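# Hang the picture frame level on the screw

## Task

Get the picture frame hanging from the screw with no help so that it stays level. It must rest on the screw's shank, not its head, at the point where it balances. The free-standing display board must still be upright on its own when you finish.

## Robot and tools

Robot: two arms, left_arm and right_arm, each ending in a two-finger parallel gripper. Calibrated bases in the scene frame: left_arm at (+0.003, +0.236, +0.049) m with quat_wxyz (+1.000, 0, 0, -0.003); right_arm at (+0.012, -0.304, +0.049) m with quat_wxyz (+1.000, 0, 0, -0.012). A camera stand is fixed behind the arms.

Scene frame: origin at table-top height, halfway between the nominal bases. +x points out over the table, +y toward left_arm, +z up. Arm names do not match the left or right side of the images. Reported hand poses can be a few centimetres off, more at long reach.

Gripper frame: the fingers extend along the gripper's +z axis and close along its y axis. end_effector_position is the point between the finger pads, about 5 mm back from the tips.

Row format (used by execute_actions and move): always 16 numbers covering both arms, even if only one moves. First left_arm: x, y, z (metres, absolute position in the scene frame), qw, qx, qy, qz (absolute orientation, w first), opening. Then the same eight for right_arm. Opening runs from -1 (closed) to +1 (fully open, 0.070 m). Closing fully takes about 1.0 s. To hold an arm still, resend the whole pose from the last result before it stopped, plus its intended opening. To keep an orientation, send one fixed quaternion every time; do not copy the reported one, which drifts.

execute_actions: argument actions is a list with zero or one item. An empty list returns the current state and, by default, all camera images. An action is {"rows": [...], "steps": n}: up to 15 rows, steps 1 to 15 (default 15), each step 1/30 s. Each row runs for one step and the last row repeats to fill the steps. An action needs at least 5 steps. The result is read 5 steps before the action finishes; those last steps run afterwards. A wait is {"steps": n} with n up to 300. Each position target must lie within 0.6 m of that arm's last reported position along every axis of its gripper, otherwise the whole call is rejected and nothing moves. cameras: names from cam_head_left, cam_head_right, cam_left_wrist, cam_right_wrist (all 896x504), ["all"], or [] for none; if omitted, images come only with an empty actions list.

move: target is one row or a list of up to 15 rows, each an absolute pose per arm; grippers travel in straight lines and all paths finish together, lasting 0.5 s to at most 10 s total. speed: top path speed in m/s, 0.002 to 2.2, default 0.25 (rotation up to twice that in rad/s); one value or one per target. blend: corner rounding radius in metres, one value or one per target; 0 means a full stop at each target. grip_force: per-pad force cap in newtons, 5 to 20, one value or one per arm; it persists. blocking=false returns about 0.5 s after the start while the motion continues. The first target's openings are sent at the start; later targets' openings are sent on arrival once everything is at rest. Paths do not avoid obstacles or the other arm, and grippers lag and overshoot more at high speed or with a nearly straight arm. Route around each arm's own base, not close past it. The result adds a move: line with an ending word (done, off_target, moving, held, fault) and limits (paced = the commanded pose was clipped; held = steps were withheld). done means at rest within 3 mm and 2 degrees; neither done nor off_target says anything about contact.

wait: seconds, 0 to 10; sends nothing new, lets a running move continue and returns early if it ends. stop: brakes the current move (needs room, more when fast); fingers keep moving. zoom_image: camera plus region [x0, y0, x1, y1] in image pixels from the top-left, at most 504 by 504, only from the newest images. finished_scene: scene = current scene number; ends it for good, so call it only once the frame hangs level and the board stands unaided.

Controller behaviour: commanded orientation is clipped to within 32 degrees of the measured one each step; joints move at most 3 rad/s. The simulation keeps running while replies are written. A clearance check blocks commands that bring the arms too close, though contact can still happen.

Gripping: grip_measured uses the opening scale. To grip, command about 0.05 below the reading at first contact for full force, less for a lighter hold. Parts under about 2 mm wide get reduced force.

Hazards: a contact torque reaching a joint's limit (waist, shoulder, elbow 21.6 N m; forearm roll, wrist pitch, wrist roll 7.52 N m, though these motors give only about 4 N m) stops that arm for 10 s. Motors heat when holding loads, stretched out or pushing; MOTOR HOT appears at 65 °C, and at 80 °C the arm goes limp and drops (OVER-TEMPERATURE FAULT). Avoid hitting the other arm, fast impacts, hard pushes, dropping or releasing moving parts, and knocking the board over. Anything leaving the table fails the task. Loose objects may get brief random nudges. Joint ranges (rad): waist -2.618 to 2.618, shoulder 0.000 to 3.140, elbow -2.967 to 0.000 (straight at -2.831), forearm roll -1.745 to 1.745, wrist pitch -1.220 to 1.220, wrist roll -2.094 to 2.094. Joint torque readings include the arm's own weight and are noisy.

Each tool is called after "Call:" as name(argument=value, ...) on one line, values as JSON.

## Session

Call:
execute_actions(actions=[])

Call:
zoom_image(camera="cam_head_left", region=[350, 0, 610, 190])

Call:
zoom_image(camera="cam_head_right", region=[340, 0, 600, 190])

Scene clock: 0.00 s of 4500.00 s.
left_arm: end_effector_position=(+0.4202, +0.3387, +0.3327) grip_measured=+0.98 end_effector_quat_wxyz=(+0.569, -0.093, +0.773, -0.263) | right_arm: end_effector_position=(+0.0592, +0.1070, +0.2848) grip_measured=+0.98 end_effector_quat_wxyz=(-0.315, +0.854, -0.247, -0.332)
Joint positions: left_arm=[0.682 1.54 -1.063 -1.578 0.957 1.346 0.069] | right_arm=[1.098 1.584 -1.251 0.984 0.989 -1.935 0.069]
Joint torques (N m): no reading
Motor temperatures (°C): left_arm=[30 31 32 32 35 29] | right_arm=[29 30 33 34 38 31]
Hand target: left_arm +0.4202, +0.3387, +0.3327; +0.569, -0.093, +0.773, -0.263 | right_arm +0.0592, +0.1070, +0.2848; -0.315, +0.854, -0.247, -0.332
camera_calibration:
cam_left_wrist: T_world_to_cam=[[-0.138711, -0.855812, 0.498343, 0.185923], [-0.79869, -0.200849, -0.567233, 0.592911], [0.585536, -0.476703, -0.655668, 0.255234], [0, 0, 0, 1]] pos_world=[0.349893, 0.399872, 0.411014]
cam_right_wrist: T_world_to_cam=[[0.659904, 0.664249, 0.35114, -0.209496], [0.748492, -0.621906, -0.230199, 0.0814699], [0.0654668, 0.414735, -0.907584, 0.328533], [0, 0, 0, 1]] pos_world=[0.0557595, 0.0535699, 0.390488]

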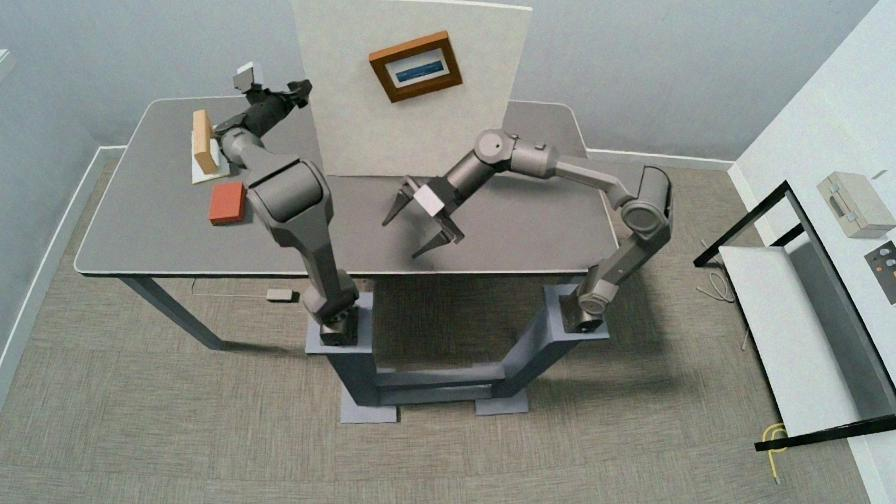

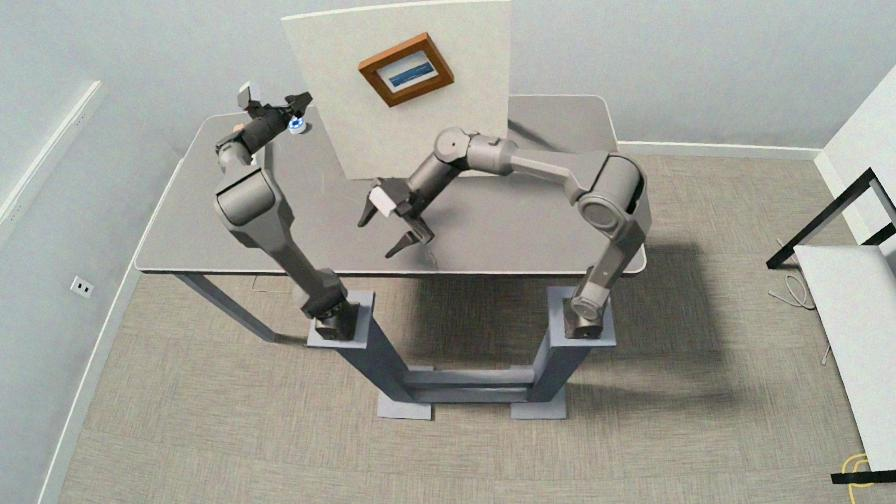

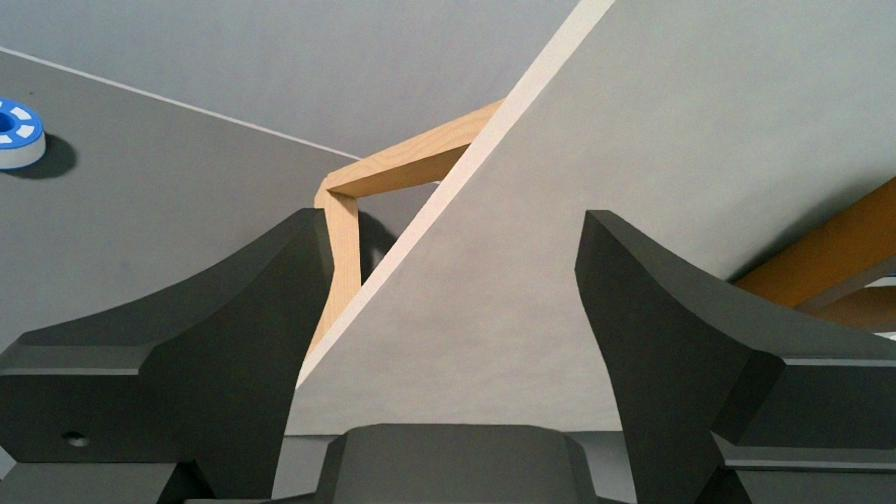

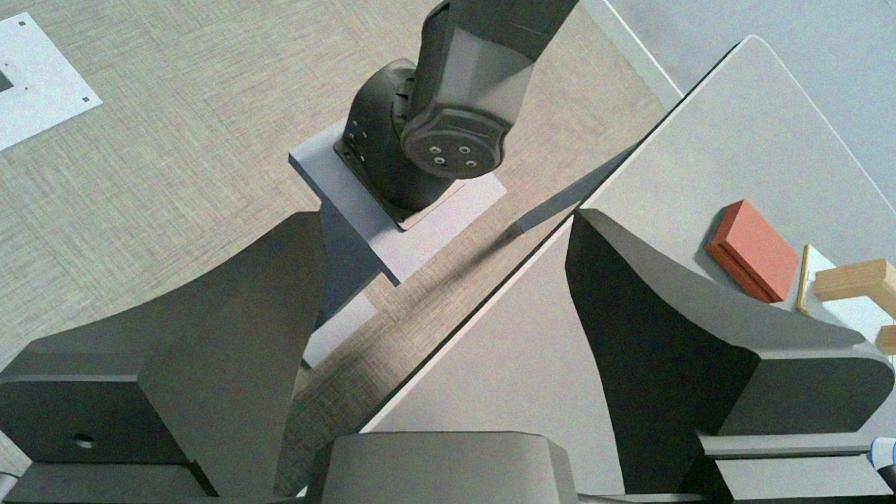

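Scaled by 1.938 from the camera's 896x504 image, which has a finer 1280x720 frame.

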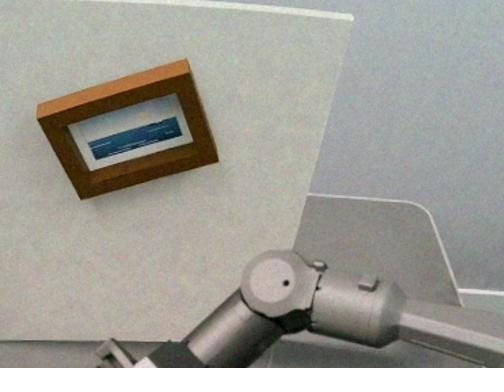

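Scaled by 1.938 from the camera's 896x504 image, which has a finer 1280x720 frame.

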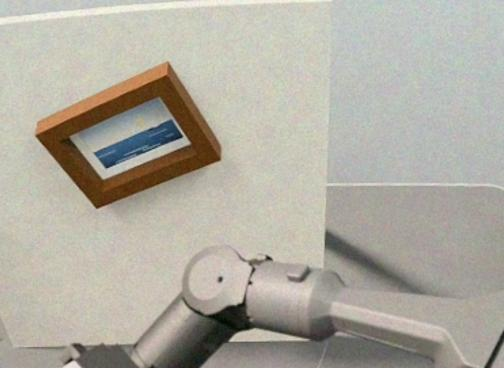

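Call:
zoom_image(camera="cam_head_left", region=[360, 20, 470, 105])

Call:
zoom_image(camera="cam_head_right", region=[350, 25, 460, 110])

Scaled by 4.582 from the camera's 896x504 image, which has a finer 1280x720 frame.

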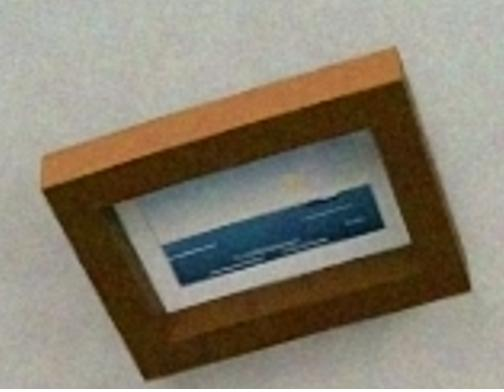

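Scaled by 4.582 from the camera's 896x504 image, which has a finer 1280x720 frame.

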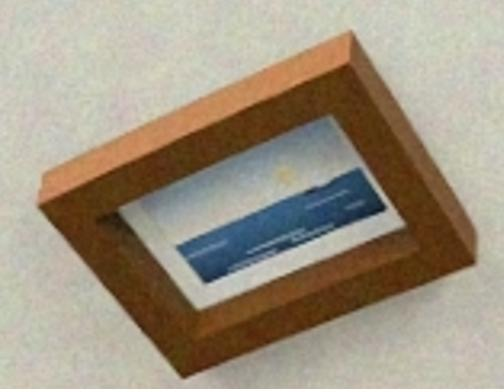

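Call:
move(target=[[0.36,0.27,0.50,0.519,0.151,0.835,-0.103,-1, 0.16,-0.10,0.35,-0.35,0.75,-0.5,-0.2,0.98],[0.42,0.107,0.53,0.519,0.151,0.835,-0.103,-1, 0.30,-0.33,0.36,0.329,-0.111,0.938,0.008,0.98]], blend=0.04, speed=0.5, cameras=["all"])

Call:
zoom_image(camera="cam_left_wrist", region=[300, 150, 700, 380])

Scene clock: 4.80 s of 4500.00 s.
left_arm: end_effector_position=(+0.4202, +0.1066, +0.5297) grip_measured=-1.00 end_effector_quat_wxyz=(+0.519, +0.151, +0.835, -0.103) | right_arm: end_effector_position=(+0.3002, -0.3301, +0.3598) grip_measured=+0.98 end_effector_quat_wxyz=(+0.333, -0.110, +0.937, +0.005)
Joint positions: left_arm=[-0.235 1.646 -2.253 -0.132 1.157 0.096 0] | right_arm=[-0.264 1.153 -1.332 0.277 1.215 -0.534 0.069]
Joint torques (N m): left_arm=[0.51 -6.6 -1.8 -0.18 -1.27 0.05] | right_arm=[0.24 -2.33 -4.07 0.33 -0.05 -0.11]
Hand target: left_arm +0.4200, +0.1070, +0.5300; +0.519, +0.151, +0.835, -0.103 | right_arm +0.3001, -0.3299, +0.3598; +0.333, -0.110, +0.937, +0.006
Off the commanded pose: left_arm 0.001 m, 0 deg | right_arm 0.000 m, 1 deg.
joint sent to its limit (right arm) — joint 5 (wrist pitch), upper limit.
Kept back: nothing.
move: done
camera_calibration:
cam_left_wrist: T_world_to_cam=[[-0.344733, -0.938689, -0.00472877, 0.251003], [-0.813888, 0.301403, -0.496731, 0.57367], [0.467701, -0.167391, -0.867891, 0.402779], [0, 0, 0, 1]] pos_world=[0.365053, 0.13013, 0.635716]
cam_right_wrist: T_world_to_cam=[[0.173597, -0.983733, 0.0461782, -0.392778], [-0.98438, -0.174726, -0.0216176, 0.239339], [0.0293345, -0.0417042, -0.998699, 0.455079], [0, 0, 0, 1]] pos_world=[0.290436, -0.325591, 0.477799]

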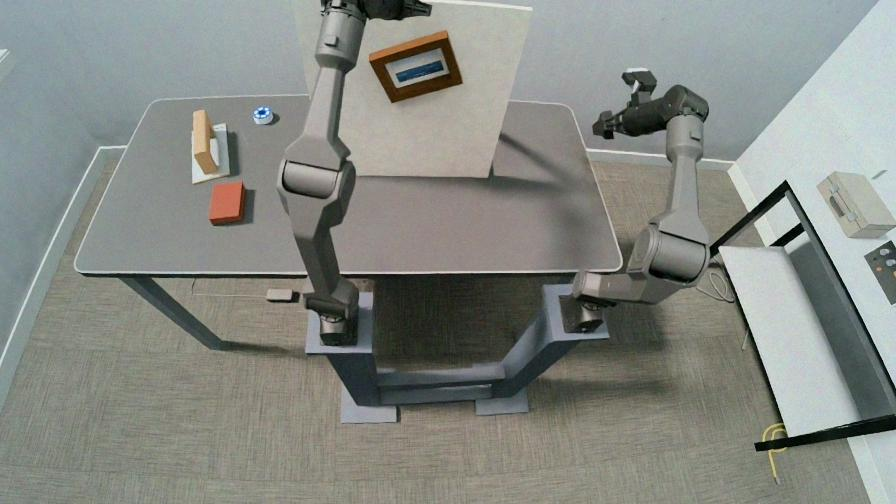

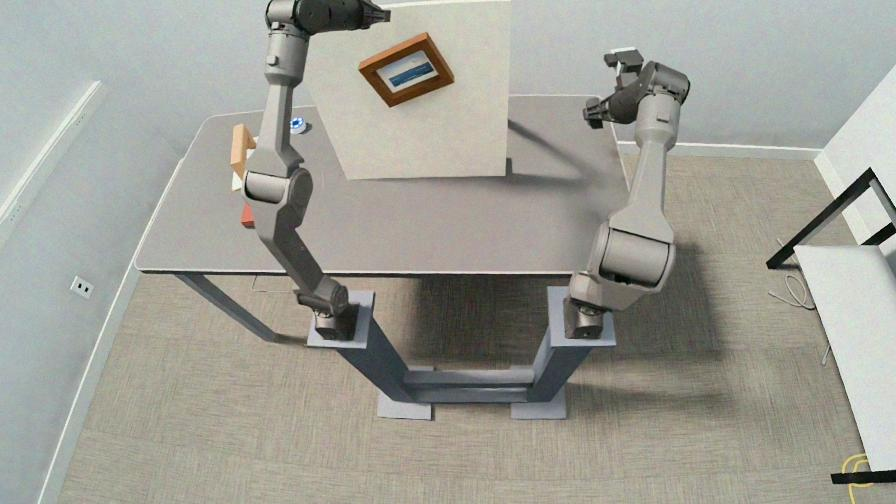

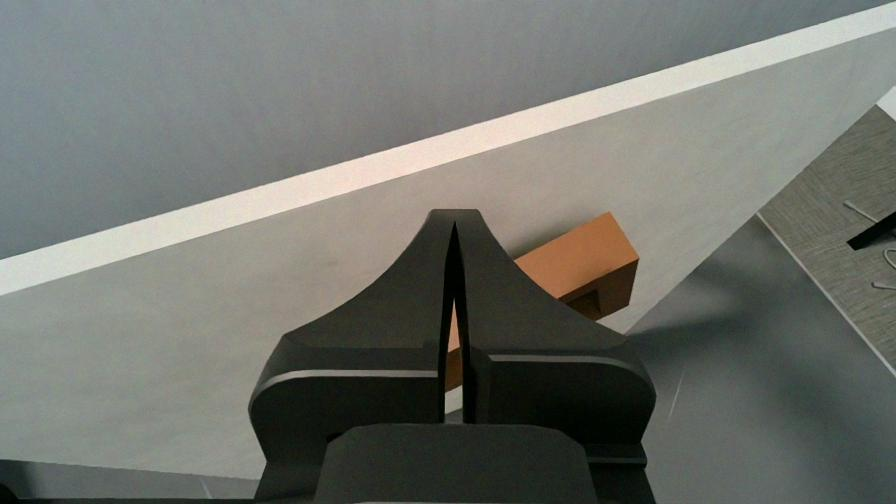

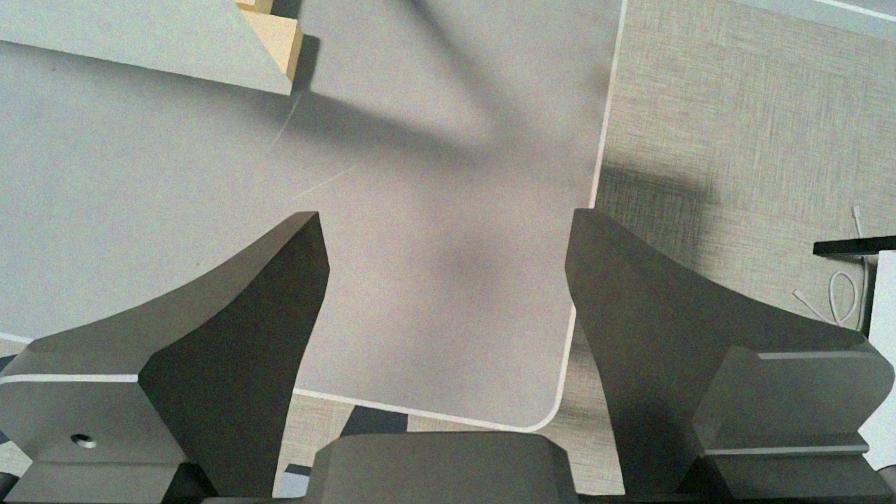

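Scaled by 1.260 from the camera's 896x504 image, which has a finer 1280x720 frame.

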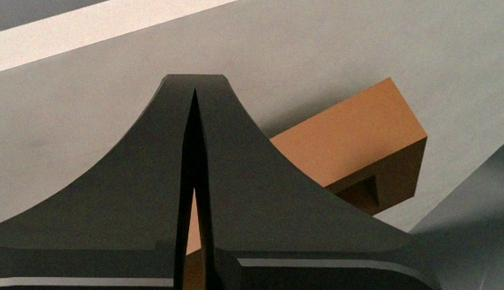

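Call:
move(target=[0.42,0.09,0.53,0.519,0.151,0.835,-0.103,0.98,0.300,-0.330,0.360,0.333,-0.110,0.937,0.006,0.98], speed=0.2, cameras=["cam_left_wrist","cam_head_left"])

Scene clock: 7.40 s of 4500.00 s.
left_arm: end_effector_position=(+0.4200, +0.0899, +0.5299) grip_measured=+0.98 end_effector_quat_wxyz=(+0.519, +0.151, +0.835, -0.103) | right_arm: end_effector_position=(+0.3003, -0.3302, +0.3599) grip_measured=+0.98 end_effector_quat_wxyz=(+0.333, -0.110, +0.937, +0.006)
Joint positions: left_arm=[-0.303 1.666 -2.28 -0.066 1.159 0.039 0.069] | right_arm=[-0.264 1.153 -1.332 0.278 1.215 -0.534 0.069]
Joint torques (N m): left_arm=[0.53 -5.33 -2.87 -0.12 -1.06 0.01] | right_arm=[-0.44 -3.25 -3.7 0.33 0.1 -0.11]
Hand target: left_arm +0.4200, +0.0900, +0.5300; +0.519, +0.151, +0.835, -0.103 | right_arm +0.3000, -0.3300, +0.3600; +0.333, -0.110, +0.936, +0.006
Off the commanded pose: left_arm 0.000 m, 0 deg | right_arm 0.000 m, 0 deg.
joint sent to its limit (right arm) — joint 5 (wrist pitch), upper limit.
Kept back: nothing.
move: done
camera_calibration:
cam_left_wrist: T_world_to_cam=[[-0.344458, -0.938789, -0.00493995, 0.235235], [-0.813793, 0.30121, -0.497004, 0.578589], [0.46807, -0.167177, -0.867734, 0.399999], [0, 0, 0, 1]] pos_world=[0.364653, 0.11343, 0.635816]
Images, in order (width x height): cam_head_left 896x504, cam_left_wrist 896x504.

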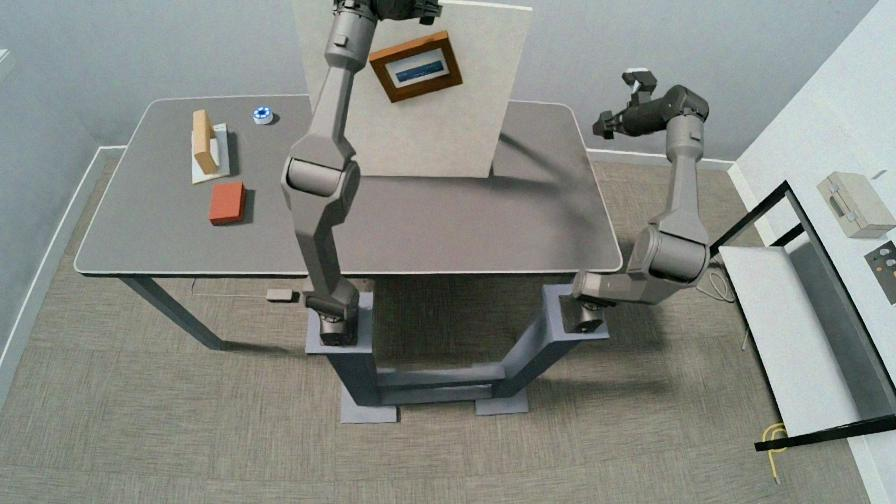

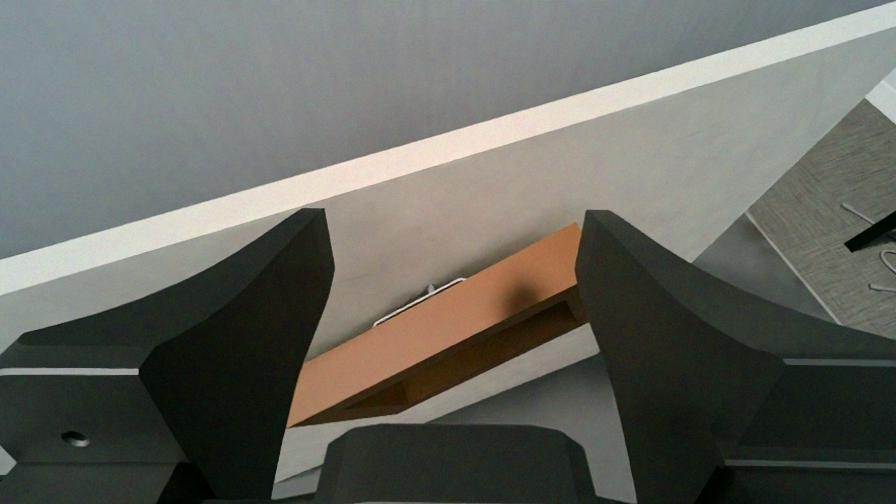

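Call:
zoom_image(camera="cam_left_wrist", region=[280, 200, 620, 440])

Call:
zoom_image(camera="cam_left_wrist", region=[360, 265, 480, 335])

Call:
zoom_image(camera="cam_head_left", region=[350, 10, 490, 120])

Scaled by 1.482 from the camera's 896x504 image, which has a finer 1280x720 frame.

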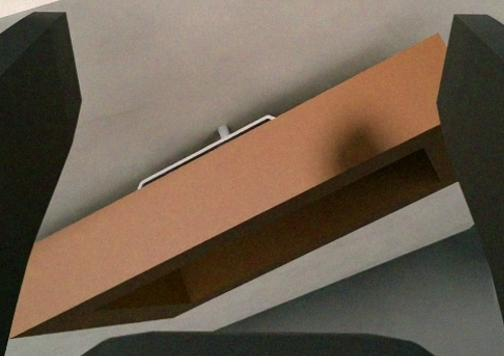

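Scaled by 4.200 from the camera's 896x504 image, which has a finer 1280x720 frame.

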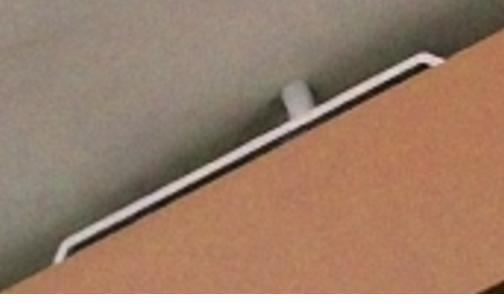

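Scaled by 3.600 from the camera's 896x504 image, which has a finer 1280x720 frame.

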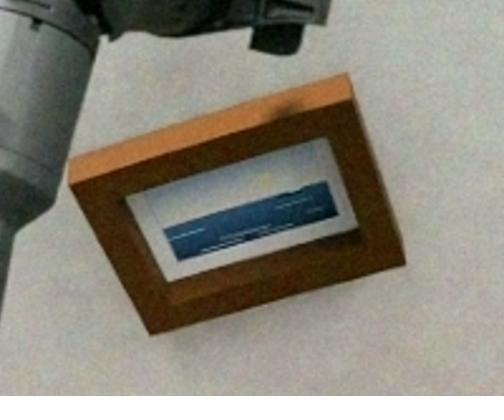

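Call:
move(target=[[0.34,0.13,0.45,0.6923,-0.144,0.6923,-0.144,0.3,0.300,-0.330,0.360,0.333,-0.110,0.937,0.006,0.98],[0.375,0.146,0.365,0.6923,-0.144,0.6923,-0.144,0.3,0.300,-0.330,0.360,0.333,-0.110,0.937,0.006,0.98]], speed=0.25, blend=[0.03,0], cameras=["cam_left_wrist","cam_head_left","cam_head_right"])

Scene clock: 12.20 s of 4500.00 s.
left_arm: end_effector_position=(+0.3747, +0.1463, +0.3652) grip_measured=+0.30 end_effector_quat_wxyz=(+0.628, -0.138, +0.758, -0.111) | right_arm: end_effector_position=(+0.3003, -0.3302, +0.3599) grip_measured=+0.98 end_effector_quat_wxyz=(+0.333, -0.110, +0.937, +0.006)
Joint positions: left_arm=[-0.531 1.188 -0.849 1.626 0.532 -2.101 0.046] | right_arm=[-0.264 1.153 -1.332 0.278 1.215 -0.534 0.069]
Joint torques (N m): left_arm=[-0.46 -3.14 -3.92 0.43 0.09 -0.02] | right_arm=[-0.34 -3.08 -4.41 0.31 0.1 -0.1]
Hand target: left_arm +0.3749, +0.1460, +0.3654; +0.628, -0.137, +0.758, -0.111 | right_arm +0.3000, -0.3300, +0.3600; +0.333, -0.110, +0.936, +0.006
Off the commanded pose: left_arm 0.000 m, 11 deg | right_arm 0.000 m, 0 deg.
joint sent to its limit (left arm) — joint 6 (wrist roll), lower limit.
joint sent to its limit (right arm) — joint 5 (wrist pitch), upper limit.
Kept back: nothing.
move: off_target (left_arm)
camera_calibration:
cam_left_wrist: T_world_to_cam=[[0.0905889, -0.940976, 0.326127, -0.0118267], [-0.694309, -0.294439, -0.656689, 0.543635], [0.713952, -0.166944, -0.680001, 0.126959], [0, 0, 0, 1]] pos_world=[0.28788, 0.170134, 0.447188]
Images, in order (width x height): cam_head_left 896x504, cam_head_right 896x504, cam_left_wrist 896x504.

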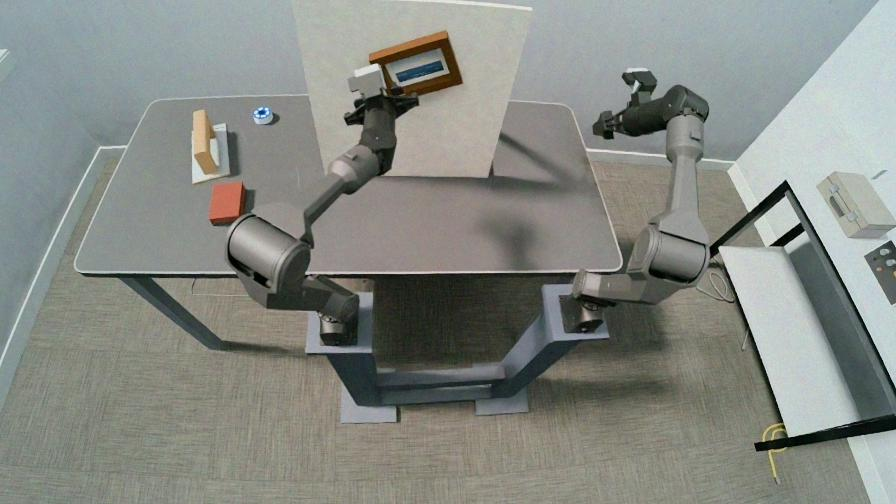

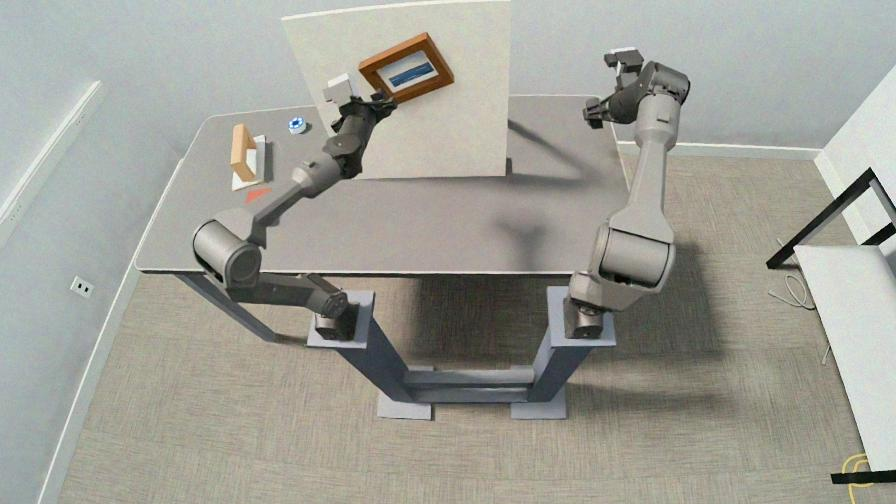

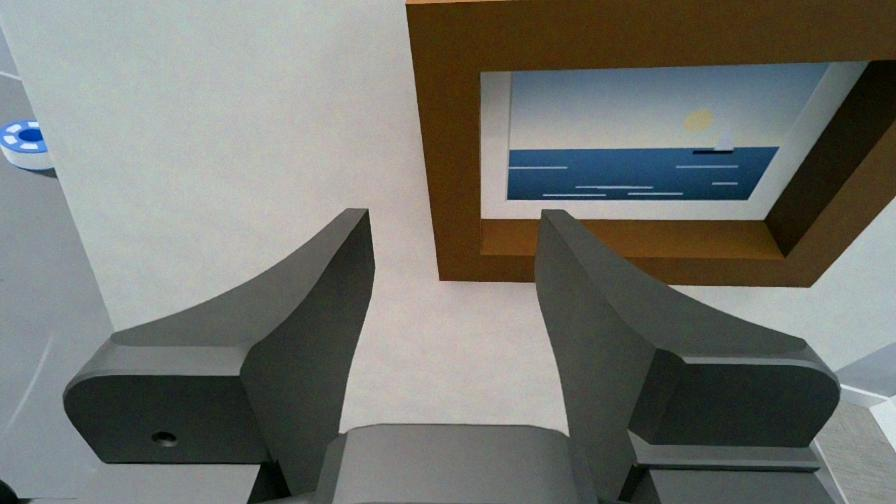

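Call:
move(target=[[0.33,0.14,0.45,0.5246,0.1209,0.8394,-0.0756,0.3,0.300,-0.330,0.360,0.333,-0.110,0.937,0.006,0.98],[0.33,0.14,0.42,0.8108,0.0818,0.5678,-0.1168,0.3,0.300,-0.330,0.360,0.333,-0.110,0.937,0.006,0.98]], speed=0.4)

Call:
move(target=[0.365,0.146,0.365,0.6923,-0.144,0.6923,-0.144,0.3,0.300,-0.330,0.360,0.333,-0.110,0.937,0.006,0.98], speed=0.25, cameras=["cam_left_wrist","cam_head_left"])

Scene clock: 17.70 s of 4500.00 s.
left_arm: end_effector_position=(+0.3304, +0.1403, +0.4196) grip_measured=+0.30 end_effector_quat_wxyz=(+0.811, +0.081, +0.568, -0.116) | right_arm: end_effector_position=(+0.3003, -0.3302, +0.3599) grip_measured=+0.98 end_effector_quat_wxyz=(+0.333, -0.110, +0.937, +0.006)
Joint positions: left_arm=[-0.282 1.072 -0.515 -0.003 -0.818 0.003 0.046] | right_arm=[-0.264 1.153 -1.332 0.278 1.215 -0.534 0.069]
Joint torques (N m): left_arm=[-0.52 -2.99 -2.85 -0.16 -1.12 0.03] | right_arm=[-0.2 -2.92 -4.56 0.29 0.1 -0.09]
Hand target: left_arm +0.3300, +0.1400, +0.4200; +0.811, +0.082, +0.568, -0.117 | right_arm +0.3000, -0.3300, +0.3600; +0.333, -0.110, +0.936, +0.006
Off the commanded pose: left_arm 0.001 m, 0 deg | right_arm 0.000 m, 0 deg.
joint sent to its limit (right arm) — joint 5 (wrist pitch), upper limit.
Kept back: nothing.
move: done

Scene clock: 19.23 s of 4500.00 s.
left_arm: end_effector_position=(+0.3651, +0.1461, +0.3647) grip_measured=+0.30 end_effector_quat_wxyz=(+0.692, -0.144, +0.693, -0.144) | right_arm: end_effector_position=(+0.3003, -0.3302, +0.3599) grip_measured=+0.98 end_effector_quat_wxyz=(+0.333, -0.110, +0.937, +0.006)
Joint positions: left_arm=[-0.568 1.182 -0.673 -1.007 -0.697 0.472 0.046] | right_arm=[-0.264 1.153 -1.332 0.278 1.215 -0.534 0.069]
Joint torques (N m): left_arm=[-0.51 -2.89 -3.2 0.58 -1.09 -0.18] | right_arm=[-0.18 -2.93 -4.54 0.29 0.11 -0.09]
Hand target: left_arm +0.3650, +0.1460, +0.3650; +0.692, -0.144, +0.692, -0.144 | right_arm +0.3000, -0.3300, +0.3600; +0.333, -0.110, +0.936, +0.006
Off the commanded pose: left_arm 0.000 m, 0 deg | right_arm 0.000 m, 0 deg.
joint sent to its limit (right arm) — joint 5 (wrist pitch), upper limit.
Kept back: nothing.
move: done
camera_calibration:
cam_left_wrist: T_world_to_cam=[[0.02386, -0.921514, 0.387611, -0.011953], [-0.560815, -0.333306, -0.757887, 0.530499], [0.827597, -0.199295, -0.524752, 0.0400769], [0, 0, 0, 1]] pos_world=[0.26463, 0.173791, 0.427722]
Images, in order (width x height): cam_head_left 896x504, cam_left_wrist 896x504.

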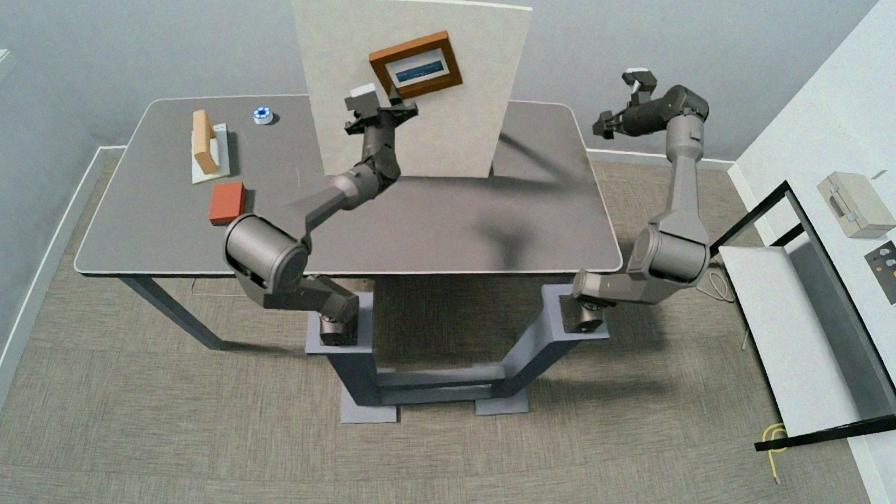

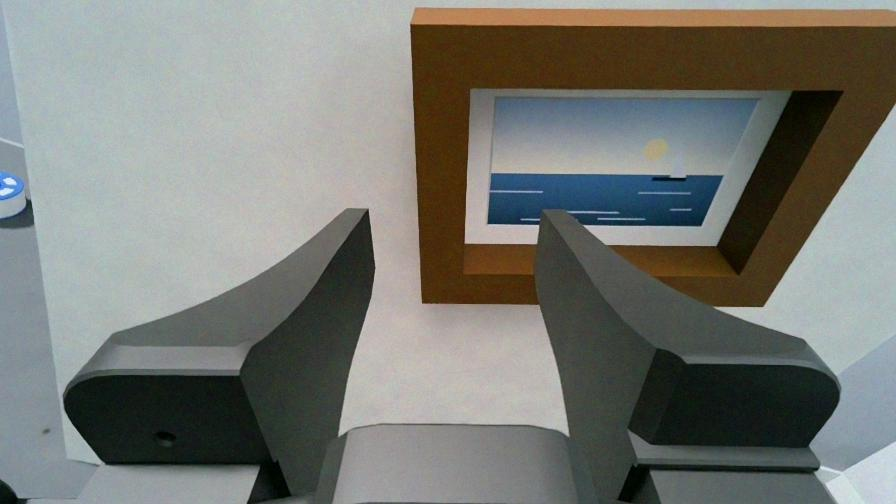

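Call:
move(target=[0.408,0.151,0.363,0.6923,-0.142,0.6923,-0.142,0.3,0.300,-0.330,0.360,0.333,-0.110,0.937,0.006,0.98], speed=0.12, cameras=["cam_left_wrist"])

Scene clock: 20.77 s of 4500.00 s.
left_arm: end_effector_position=(+0.4085, +0.1511, +0.3627) grip_measured=+0.30 end_effector_quat_wxyz=(+0.693, -0.142, +0.693, -0.142) | right_arm: end_effector_position=(+0.3003, -0.3302, +0.3599) grip_measured=+0.98 end_effector_quat_wxyz=(+0.333, -0.110, +0.937, +0.006)
Joint positions: left_arm=[-0.431 1.322 -0.773 -0.81 -0.624 0.302 0.046] | right_arm=[-0.264 1.153 -1.332 0.278 1.215 -0.534 0.069]
Joint torques (N m): left_arm=[-1.02 -5.19 -2.75 0.19 -1.12 0.07] | right_arm=[-0.06 -2.84 -4.53 0.28 0.11 -0.08]
Hand target: left_arm +0.4080, +0.1510, +0.3630; +0.693, -0.142, +0.693, -0.142 | right_arm +0.3000, -0.3300, +0.3600; +0.333, -0.110, +0.936, +0.006
Off the commanded pose: left_arm 0.001 m, 0 deg | right_arm 0.000 m, 0 deg.
joint sent to its limit (right arm) — joint 5 (wrist pitch), upper limit.
Kept back: nothing.
move: done
camera_calibration:
cam_left_wrist: T_world_to_cam=[[0.0239104, -0.923616, 0.382573, -0.00546608], [-0.560388, -0.32929, -0.759956, 0.55489], [0.827885, -0.196218, -0.525457, 0.00368907], [0, 0, 0, 1]] pos_world=[0.30803, 0.178395, 0.425721]
Images, in order (width x height): cam_left_wrist 896x504.

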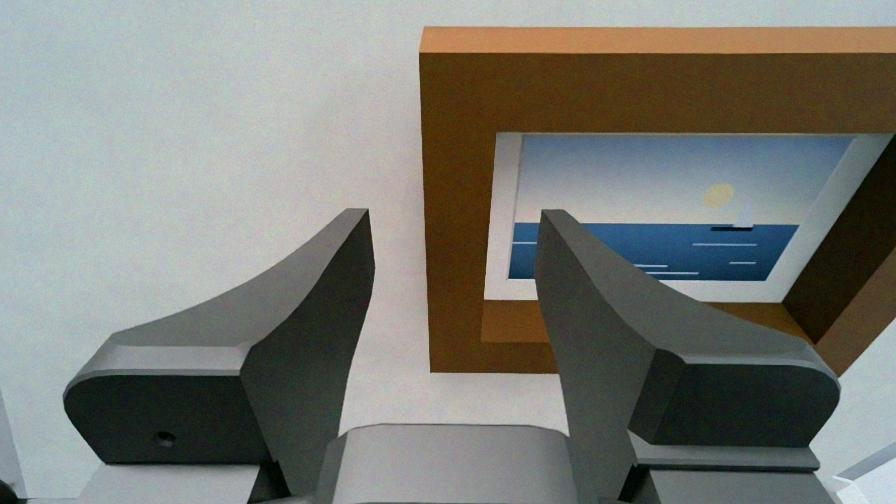

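Call:
move(target=[0.435,0.1505,0.3628,0.6923,-0.142,0.6923,-0.142,0.3,0.300,-0.330,0.360,0.333,-0.110,0.937,0.006,0.98], speed=0.06, cameras=["cam_left_wrist"])

Scene clock: 21.93 s of 4500.00 s.
left_arm: end_effector_position=(+0.4353, +0.1505, +0.3628) grip_measured=+0.30 end_effector_quat_wxyz=(+0.693, -0.142, +0.693, -0.142) | right_arm: end_effector_position=(+0.3003, -0.3302, +0.3599) grip_measured=+0.98 end_effector_quat_wxyz=(+0.333, -0.110, +0.937, +0.006)
Joint positions: left_arm=[-0.383 1.412 -0.856 -0.736 -0.6 0.237 0.046] | right_arm=[-0.264 1.153 -1.332 0.278 1.215 -0.534 0.069]
Joint torques (N m): left_arm=[-0.12 -5.41 -2.83 0.16 -1.06 0.04] | right_arm=[-0.06 -2.81 -4.55 0.28 0.1 -0.08]
Hand target: left_arm +0.4350, +0.1505, +0.3628; +0.693, -0.142, +0.693, -0.142 | right_arm +0.3000, -0.3300, +0.3600; +0.333, -0.110, +0.936, +0.006
Off the commanded pose: left_arm 0.000 m, 0 deg | right_arm 0.000 m, 0 deg.
joint sent to its limit (right arm) — joint 5 (wrist pitch), upper limit.
Kept back: nothing.
move: done
camera_calibration:
cam_left_wrist: T_world_to_cam=[[0.023318, -0.923346, 0.383261, -0.00674804], [-0.559796, -0.329688, -0.76022, 0.569749], [0.828302, -0.196821, -0.524573, -0.0188702], [0, 0, 0, 1]] pos_world=[0.334731, 0.177894, 0.425822]
Images, in order (width x height): cam_left_wrist 896x504.

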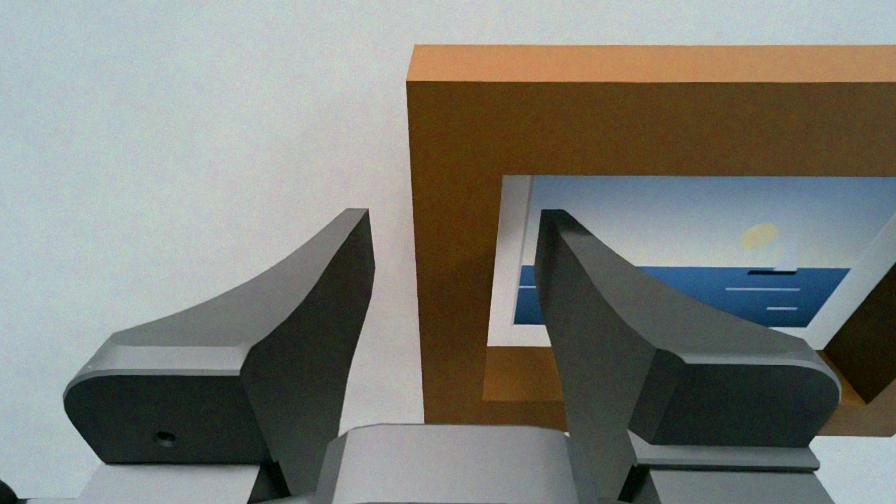

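Call:
move(target=[0.437,0.1505,0.3628,0.6923,-0.142,0.6923,-0.142,-0.55,0.300,-0.330,0.360,0.333,-0.110,0.937,0.006,0.98], speed=0.05, grip_force=12, cameras=["cam_left_wrist"])

Scene clock: 23.07 s of 4500.00 s.
left_arm: end_effector_position=(+0.4366, +0.1503, +0.3630) grip_measured=-0.45 end_effector_quat_wxyz=(+0.693, -0.142, +0.693, -0.142) | right_arm: end_effector_position=(+0.3003, -0.3302, +0.3599) grip_measured=+0.98 end_effector_quat_wxyz=(+0.333, -0.110, +0.937, +0.006)
Joint positions: left_arm=[-0.381 1.416 -0.86 -0.732 -0.598 0.234 0.019] | right_arm=[-0.264 1.153 -1.332 0.278 1.215 -0.534 0.069]
Joint torques (N m): left_arm=[0.93 -4.19 -3.99 0.41 -0.98 -0.19] | right_arm=[-0.03 -2.78 -4.56 0.28 0.1 -0.08]
Hand target: left_arm +0.4370, +0.1505, +0.3628; +0.693, -0.142, +0.693, -0.142 | right_arm +0.3000, -0.3300, +0.3600; +0.333, -0.110, +0.936, +0.006
Off the commanded pose: left_arm 0.000 m, 0 deg | right_arm 0.000 m, 0 deg.
joint sent to its limit (right arm) — joint 5 (wrist pitch), upper limit.
Kept back: nothing.
grip_force (N): 12, 12
move: done
camera_calibration:
cam_left_wrist: T_world_to_cam=[[0.0225024, -0.923443, 0.383076, -0.00654135], [-0.560013, -0.329059, -0.760332, 0.570584], [0.828178, -0.197419, -0.524545, -0.0198611], [0, 0, 0, 1]] pos_world=[0.336131, 0.177794, 0.425922]
Images, in order (width x height): cam_left_wrist 896x504.

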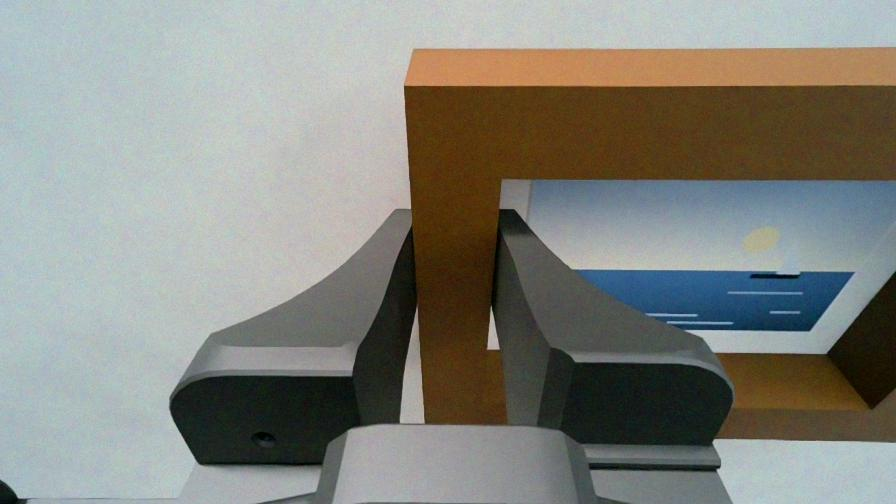

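Call:
move(target=[[0.437,0.1505,0.3655,0.6923,-0.142,0.6923,-0.142,-0.55,0.300,-0.330,0.360,0.333,-0.110,0.937,0.006,0.98],[0.437,0.1527,0.3803,0.7035,-0.0715,0.7035,-0.0715,-0.55,0.300,-0.330,0.360,0.333,-0.110,0.937,0.006,0.98],[0.437,0.1512,0.3933,0.7071,0,0.7071,0,-0.55,0.300,-0.330,0.360,0.333,-0.110,0.937,0.006,0.98]], speed=0.05, blend=[0.001,0.004,0], cameras=["cam_left_wrist","cam_head_left"])

Scene clock: 28.63 s of 4500.00 s.
left_arm: end_effector_position=(+0.4369, +0.1502, +0.3927) grip_measured=-0.45 end_effector_quat_wxyz=(+0.706, +0.002, +0.708, +0.000) | right_arm: end_effector_position=(+0.3003, -0.3302, +0.3599) grip_measured=+0.98 end_effector_quat_wxyz=(+0.333, -0.110, +0.937, +0.006)
Joint positions: left_arm=[-0.379 1.381 -0.953 -0.878 -0.504 0.814 0.019] | right_arm=[-0.264 1.153 -1.332 0.278 1.215 -0.534 0.069]
Joint torques (N m): left_arm=[0.92 -5.31 -4.46 0.06 -1.79 -0.31] | right_arm=[0.04 -2.64 -4.57 0.25 0.1 -0.07]
Hand target: left_arm +0.4370, +0.1512, +0.3933; +0.707, +0.000, +0.707, +0.000 | right_arm +0.3000, -0.3300, +0.3600; +0.333, -0.110, +0.936, +0.006
Off the commanded pose: left_arm 0.001 m, 0 deg | right_arm 0.000 m, 0 deg.
joint sent to its limit (right arm) — joint 5 (wrist pitch), upper limit.
Kept back: nothing.
grip_force (N): 12, 12
move: done
camera_calibration:
cam_left_wrist: T_world_to_cam=[[0.0203135, -0.999698, -0.0138433, 0.150218], [-0.561519, 0.0000483793, -0.827464, 0.570871], [0.827214, 0.0245819, -0.561349, -0.0230004], [0, 0, 0, 1]] pos_world=[0.33653, 0.150711, 0.461543]
Images, in order (width x height): cam_head_left 896x504, cam_left_wrist 896x504.

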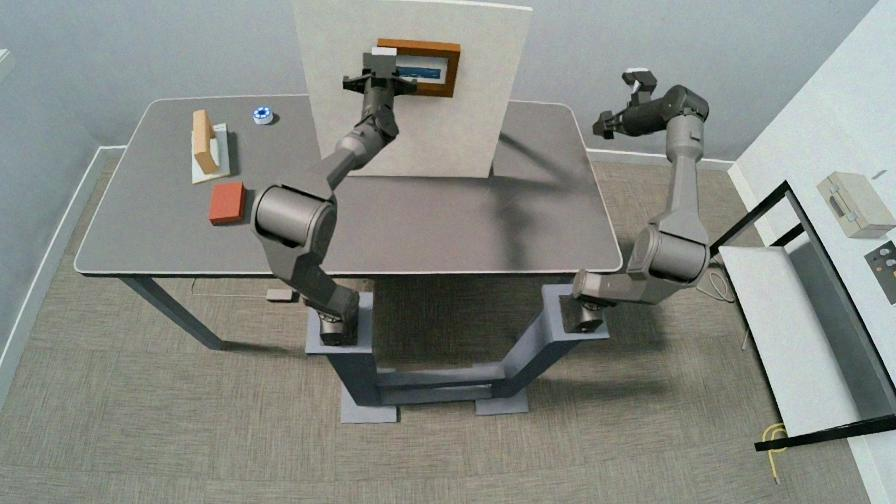

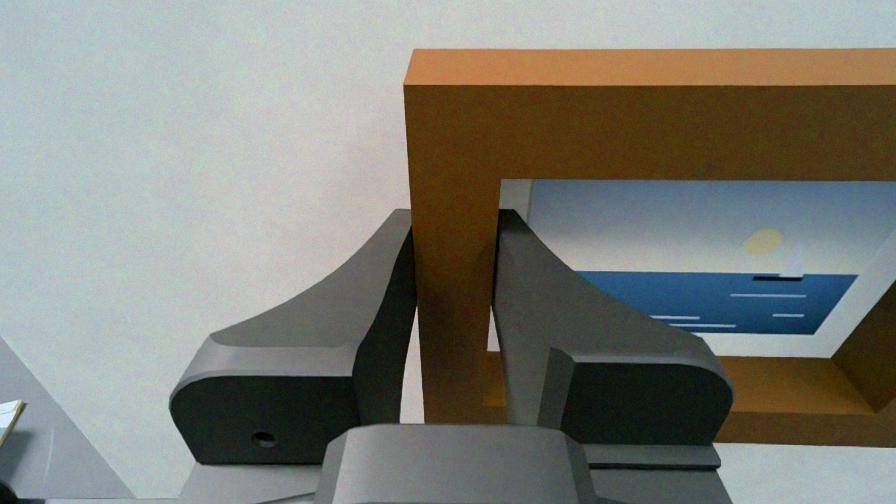

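Call:
move(target=[0.437,0.151,0.3908,0.7071,0,0.7071,0,-0.55,0.47,-0.31,0.445,0.317,0.321,0.636,0.626,0.98], speed=[0.25], cameras=["cam_left_wrist","cam_right_wrist"])

Scene clock: 33.27 s of 4500.00 s.
left_arm: end_effector_position=(+0.4368, +0.1508, +0.3918) grip_measured=-0.45 end_effector_quat_wxyz=(+0.708, +0.000, +0.706, +0.000) | right_arm: end_effector_position=(+0.4702, -0.3101, +0.4452) grip_measured=+0.98 end_effector_quat_wxyz=(+0.317, +0.321, +0.636, +0.626)
Joint positions: left_arm=[-0.379 1.382 -0.947 -0.866 -0.513 0.798 0.019] | right_arm=[-0.433 1.646 -1.464 1.604 1.091 -0.101 0.069]
Joint torques (N m): left_arm=[8.35 0.08 3.39 -1.34 -0.96 0.14] | right_arm=[-0.29 -6.36 -3.93 0.8 0.18 -0.01]
Hand target: left_arm +0.4370, +0.1510, +0.3908; +0.707, +0.000, +0.707, +0.000 | right_arm +0.4700, -0.3100, +0.4450; +0.317, +0.321, +0.636, +0.626
Off the commanded pose: left_arm 0.001 m, 0 deg | right_arm 0.000 m, 0 deg.
Kept back: nothing.
grip_force (N): 12, 12
move: done
camera_calibration:
cam_left_wrist: T_world_to_cam=[[0.0227807, -0.999686, -0.0104542, 0.148418], [-0.55844, -0.00405081, -0.829535, 0.570054], [0.829232, 0.0247354, -0.558357, -0.0254109], [0, 0, 0, 1]] pos_world=[0.336032, 0.151309, 0.460243]
cam_right_wrist: T_world_to_cam=[[-0.0417749, 0.0156926, -0.999004, 0.469929], [-0.959996, 0.276458, 0.0444864, 0.511007], [0.276881, 0.960898, 0.00351586, 0.284581], [0, 0, 0, 1]] pos_world=[0.4314, -0.4221, 0.445727]
Images, in order (width x height): cam_left_wrist 896x504, cam_right_wrist 896x504.

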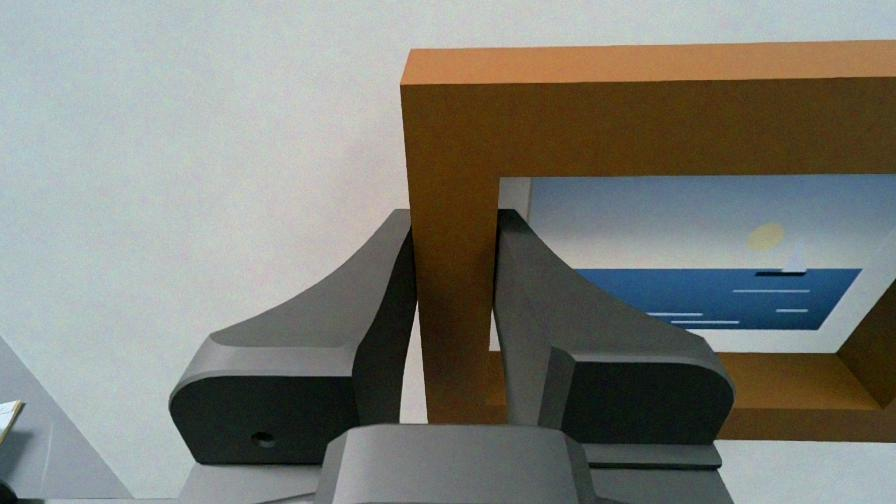

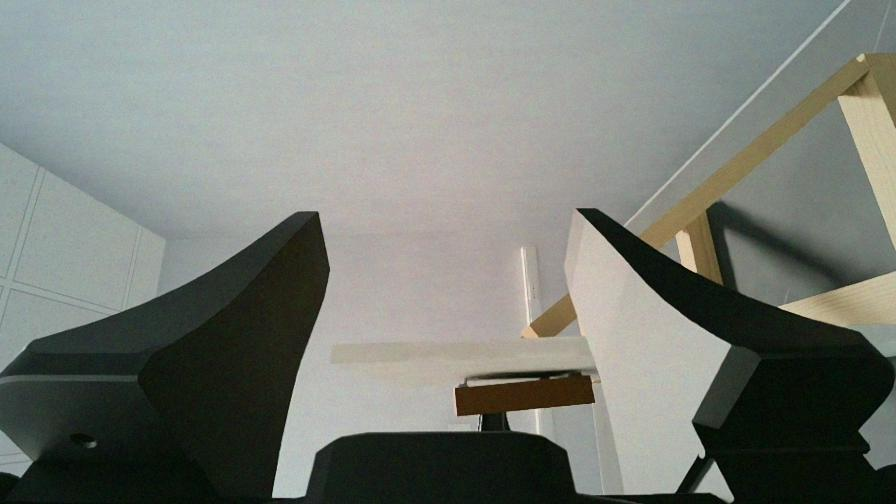

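Call:
zoom_image(camera="cam_right_wrist", region=[430, 330, 630, 450])

Scaled by 2.520 from the camera's 896x504 image, which has a finer 1280x720 frame.

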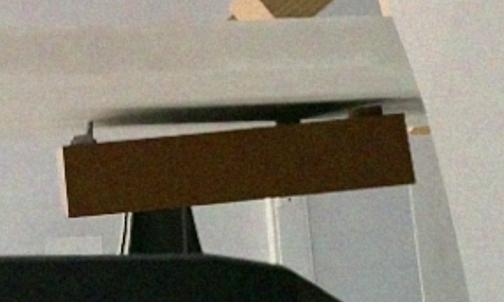

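Call:
move(target=[0.437,0.151,0.3908,0.7071,0,0.7071,0,-0.55,0.489,-0.31,0.445,0.317,0.321,0.636,0.626,0.98], speed=[0.25], cameras=["cam_right_wrist"])

Call:
zoom_image(camera="cam_right_wrist", region=[420, 320, 600, 440])

Scene clock: 34.50 s of 4500.00 s.
left_arm: end_effector_position=(+0.4369, +0.1507, +0.3910) grip_measured=-0.44 end_effector_quat_wxyz=(+0.707, +0.000, +0.707, +0.000) | right_arm: end_effector_position=(+0.4891, -0.3100, +0.4450) grip_measured=+0.98 end_effector_quat_wxyz=(+0.317, +0.321, +0.636, +0.626)
Joint positions: left_arm=[-0.379 1.383 -0.946 -0.866 -0.513 0.798 0.019] | right_arm=[-0.407 1.708 -1.543 1.597 1.066 -0.082 0.069]
Joint torques (N m): left_arm=[10.9 0.39 3.96 -1.83 -0.97 0.29] | right_arm=[0.3 -7.14 -4.12 0.83 0.01 0.1]
Hand target: left_arm +0.4370, +0.1510, +0.3908; +0.707, +0.000, +0.707, +0.000 | right_arm +0.4890, -0.3100, +0.4450; +0.317, +0.321, +0.636, +0.626
Off the commanded pose: left_arm 0.000 m, 0 deg | right_arm 0.000 m, 0 deg.
Kept back: nothing.
grip_force (N): 12, 12
move: done
camera_calibration:
cam_right_wrist: T_world_to_cam=[[-0.0422893, 0.0151018, -0.998991, 0.470592], [-0.960121, 0.27597, 0.0448157, 0.528829], [0.276368, 0.961048, 0.002829, 0.279853], [0, 0, 0, 1]] pos_world=[0.450299, -0.422, 0.445626]
Images, in order (width x height): cam_right_wrist 896x504.

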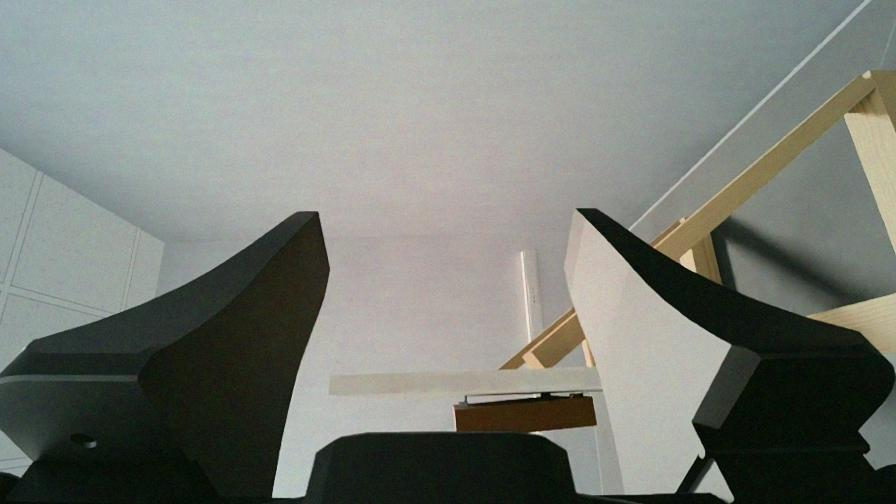

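Scaled by 2.800 from the camera's 896x504 image, which has a finer 1280x720 frame.

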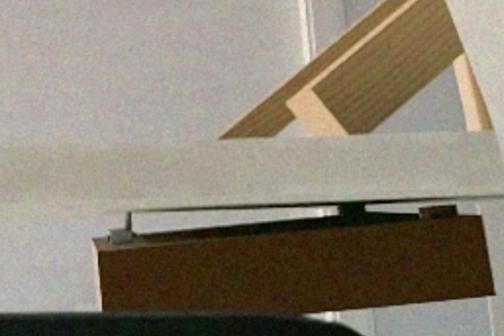

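Call:
zoom_image(camera="cam_right_wrist", region=[450, 385, 490, 415])

Scaled by 12.600 from the camera's 896x504 image, which has a finer 1280x720 frame.

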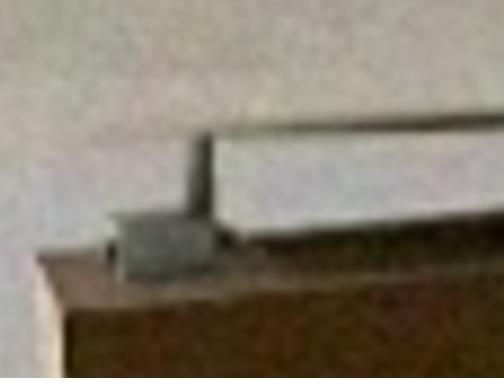

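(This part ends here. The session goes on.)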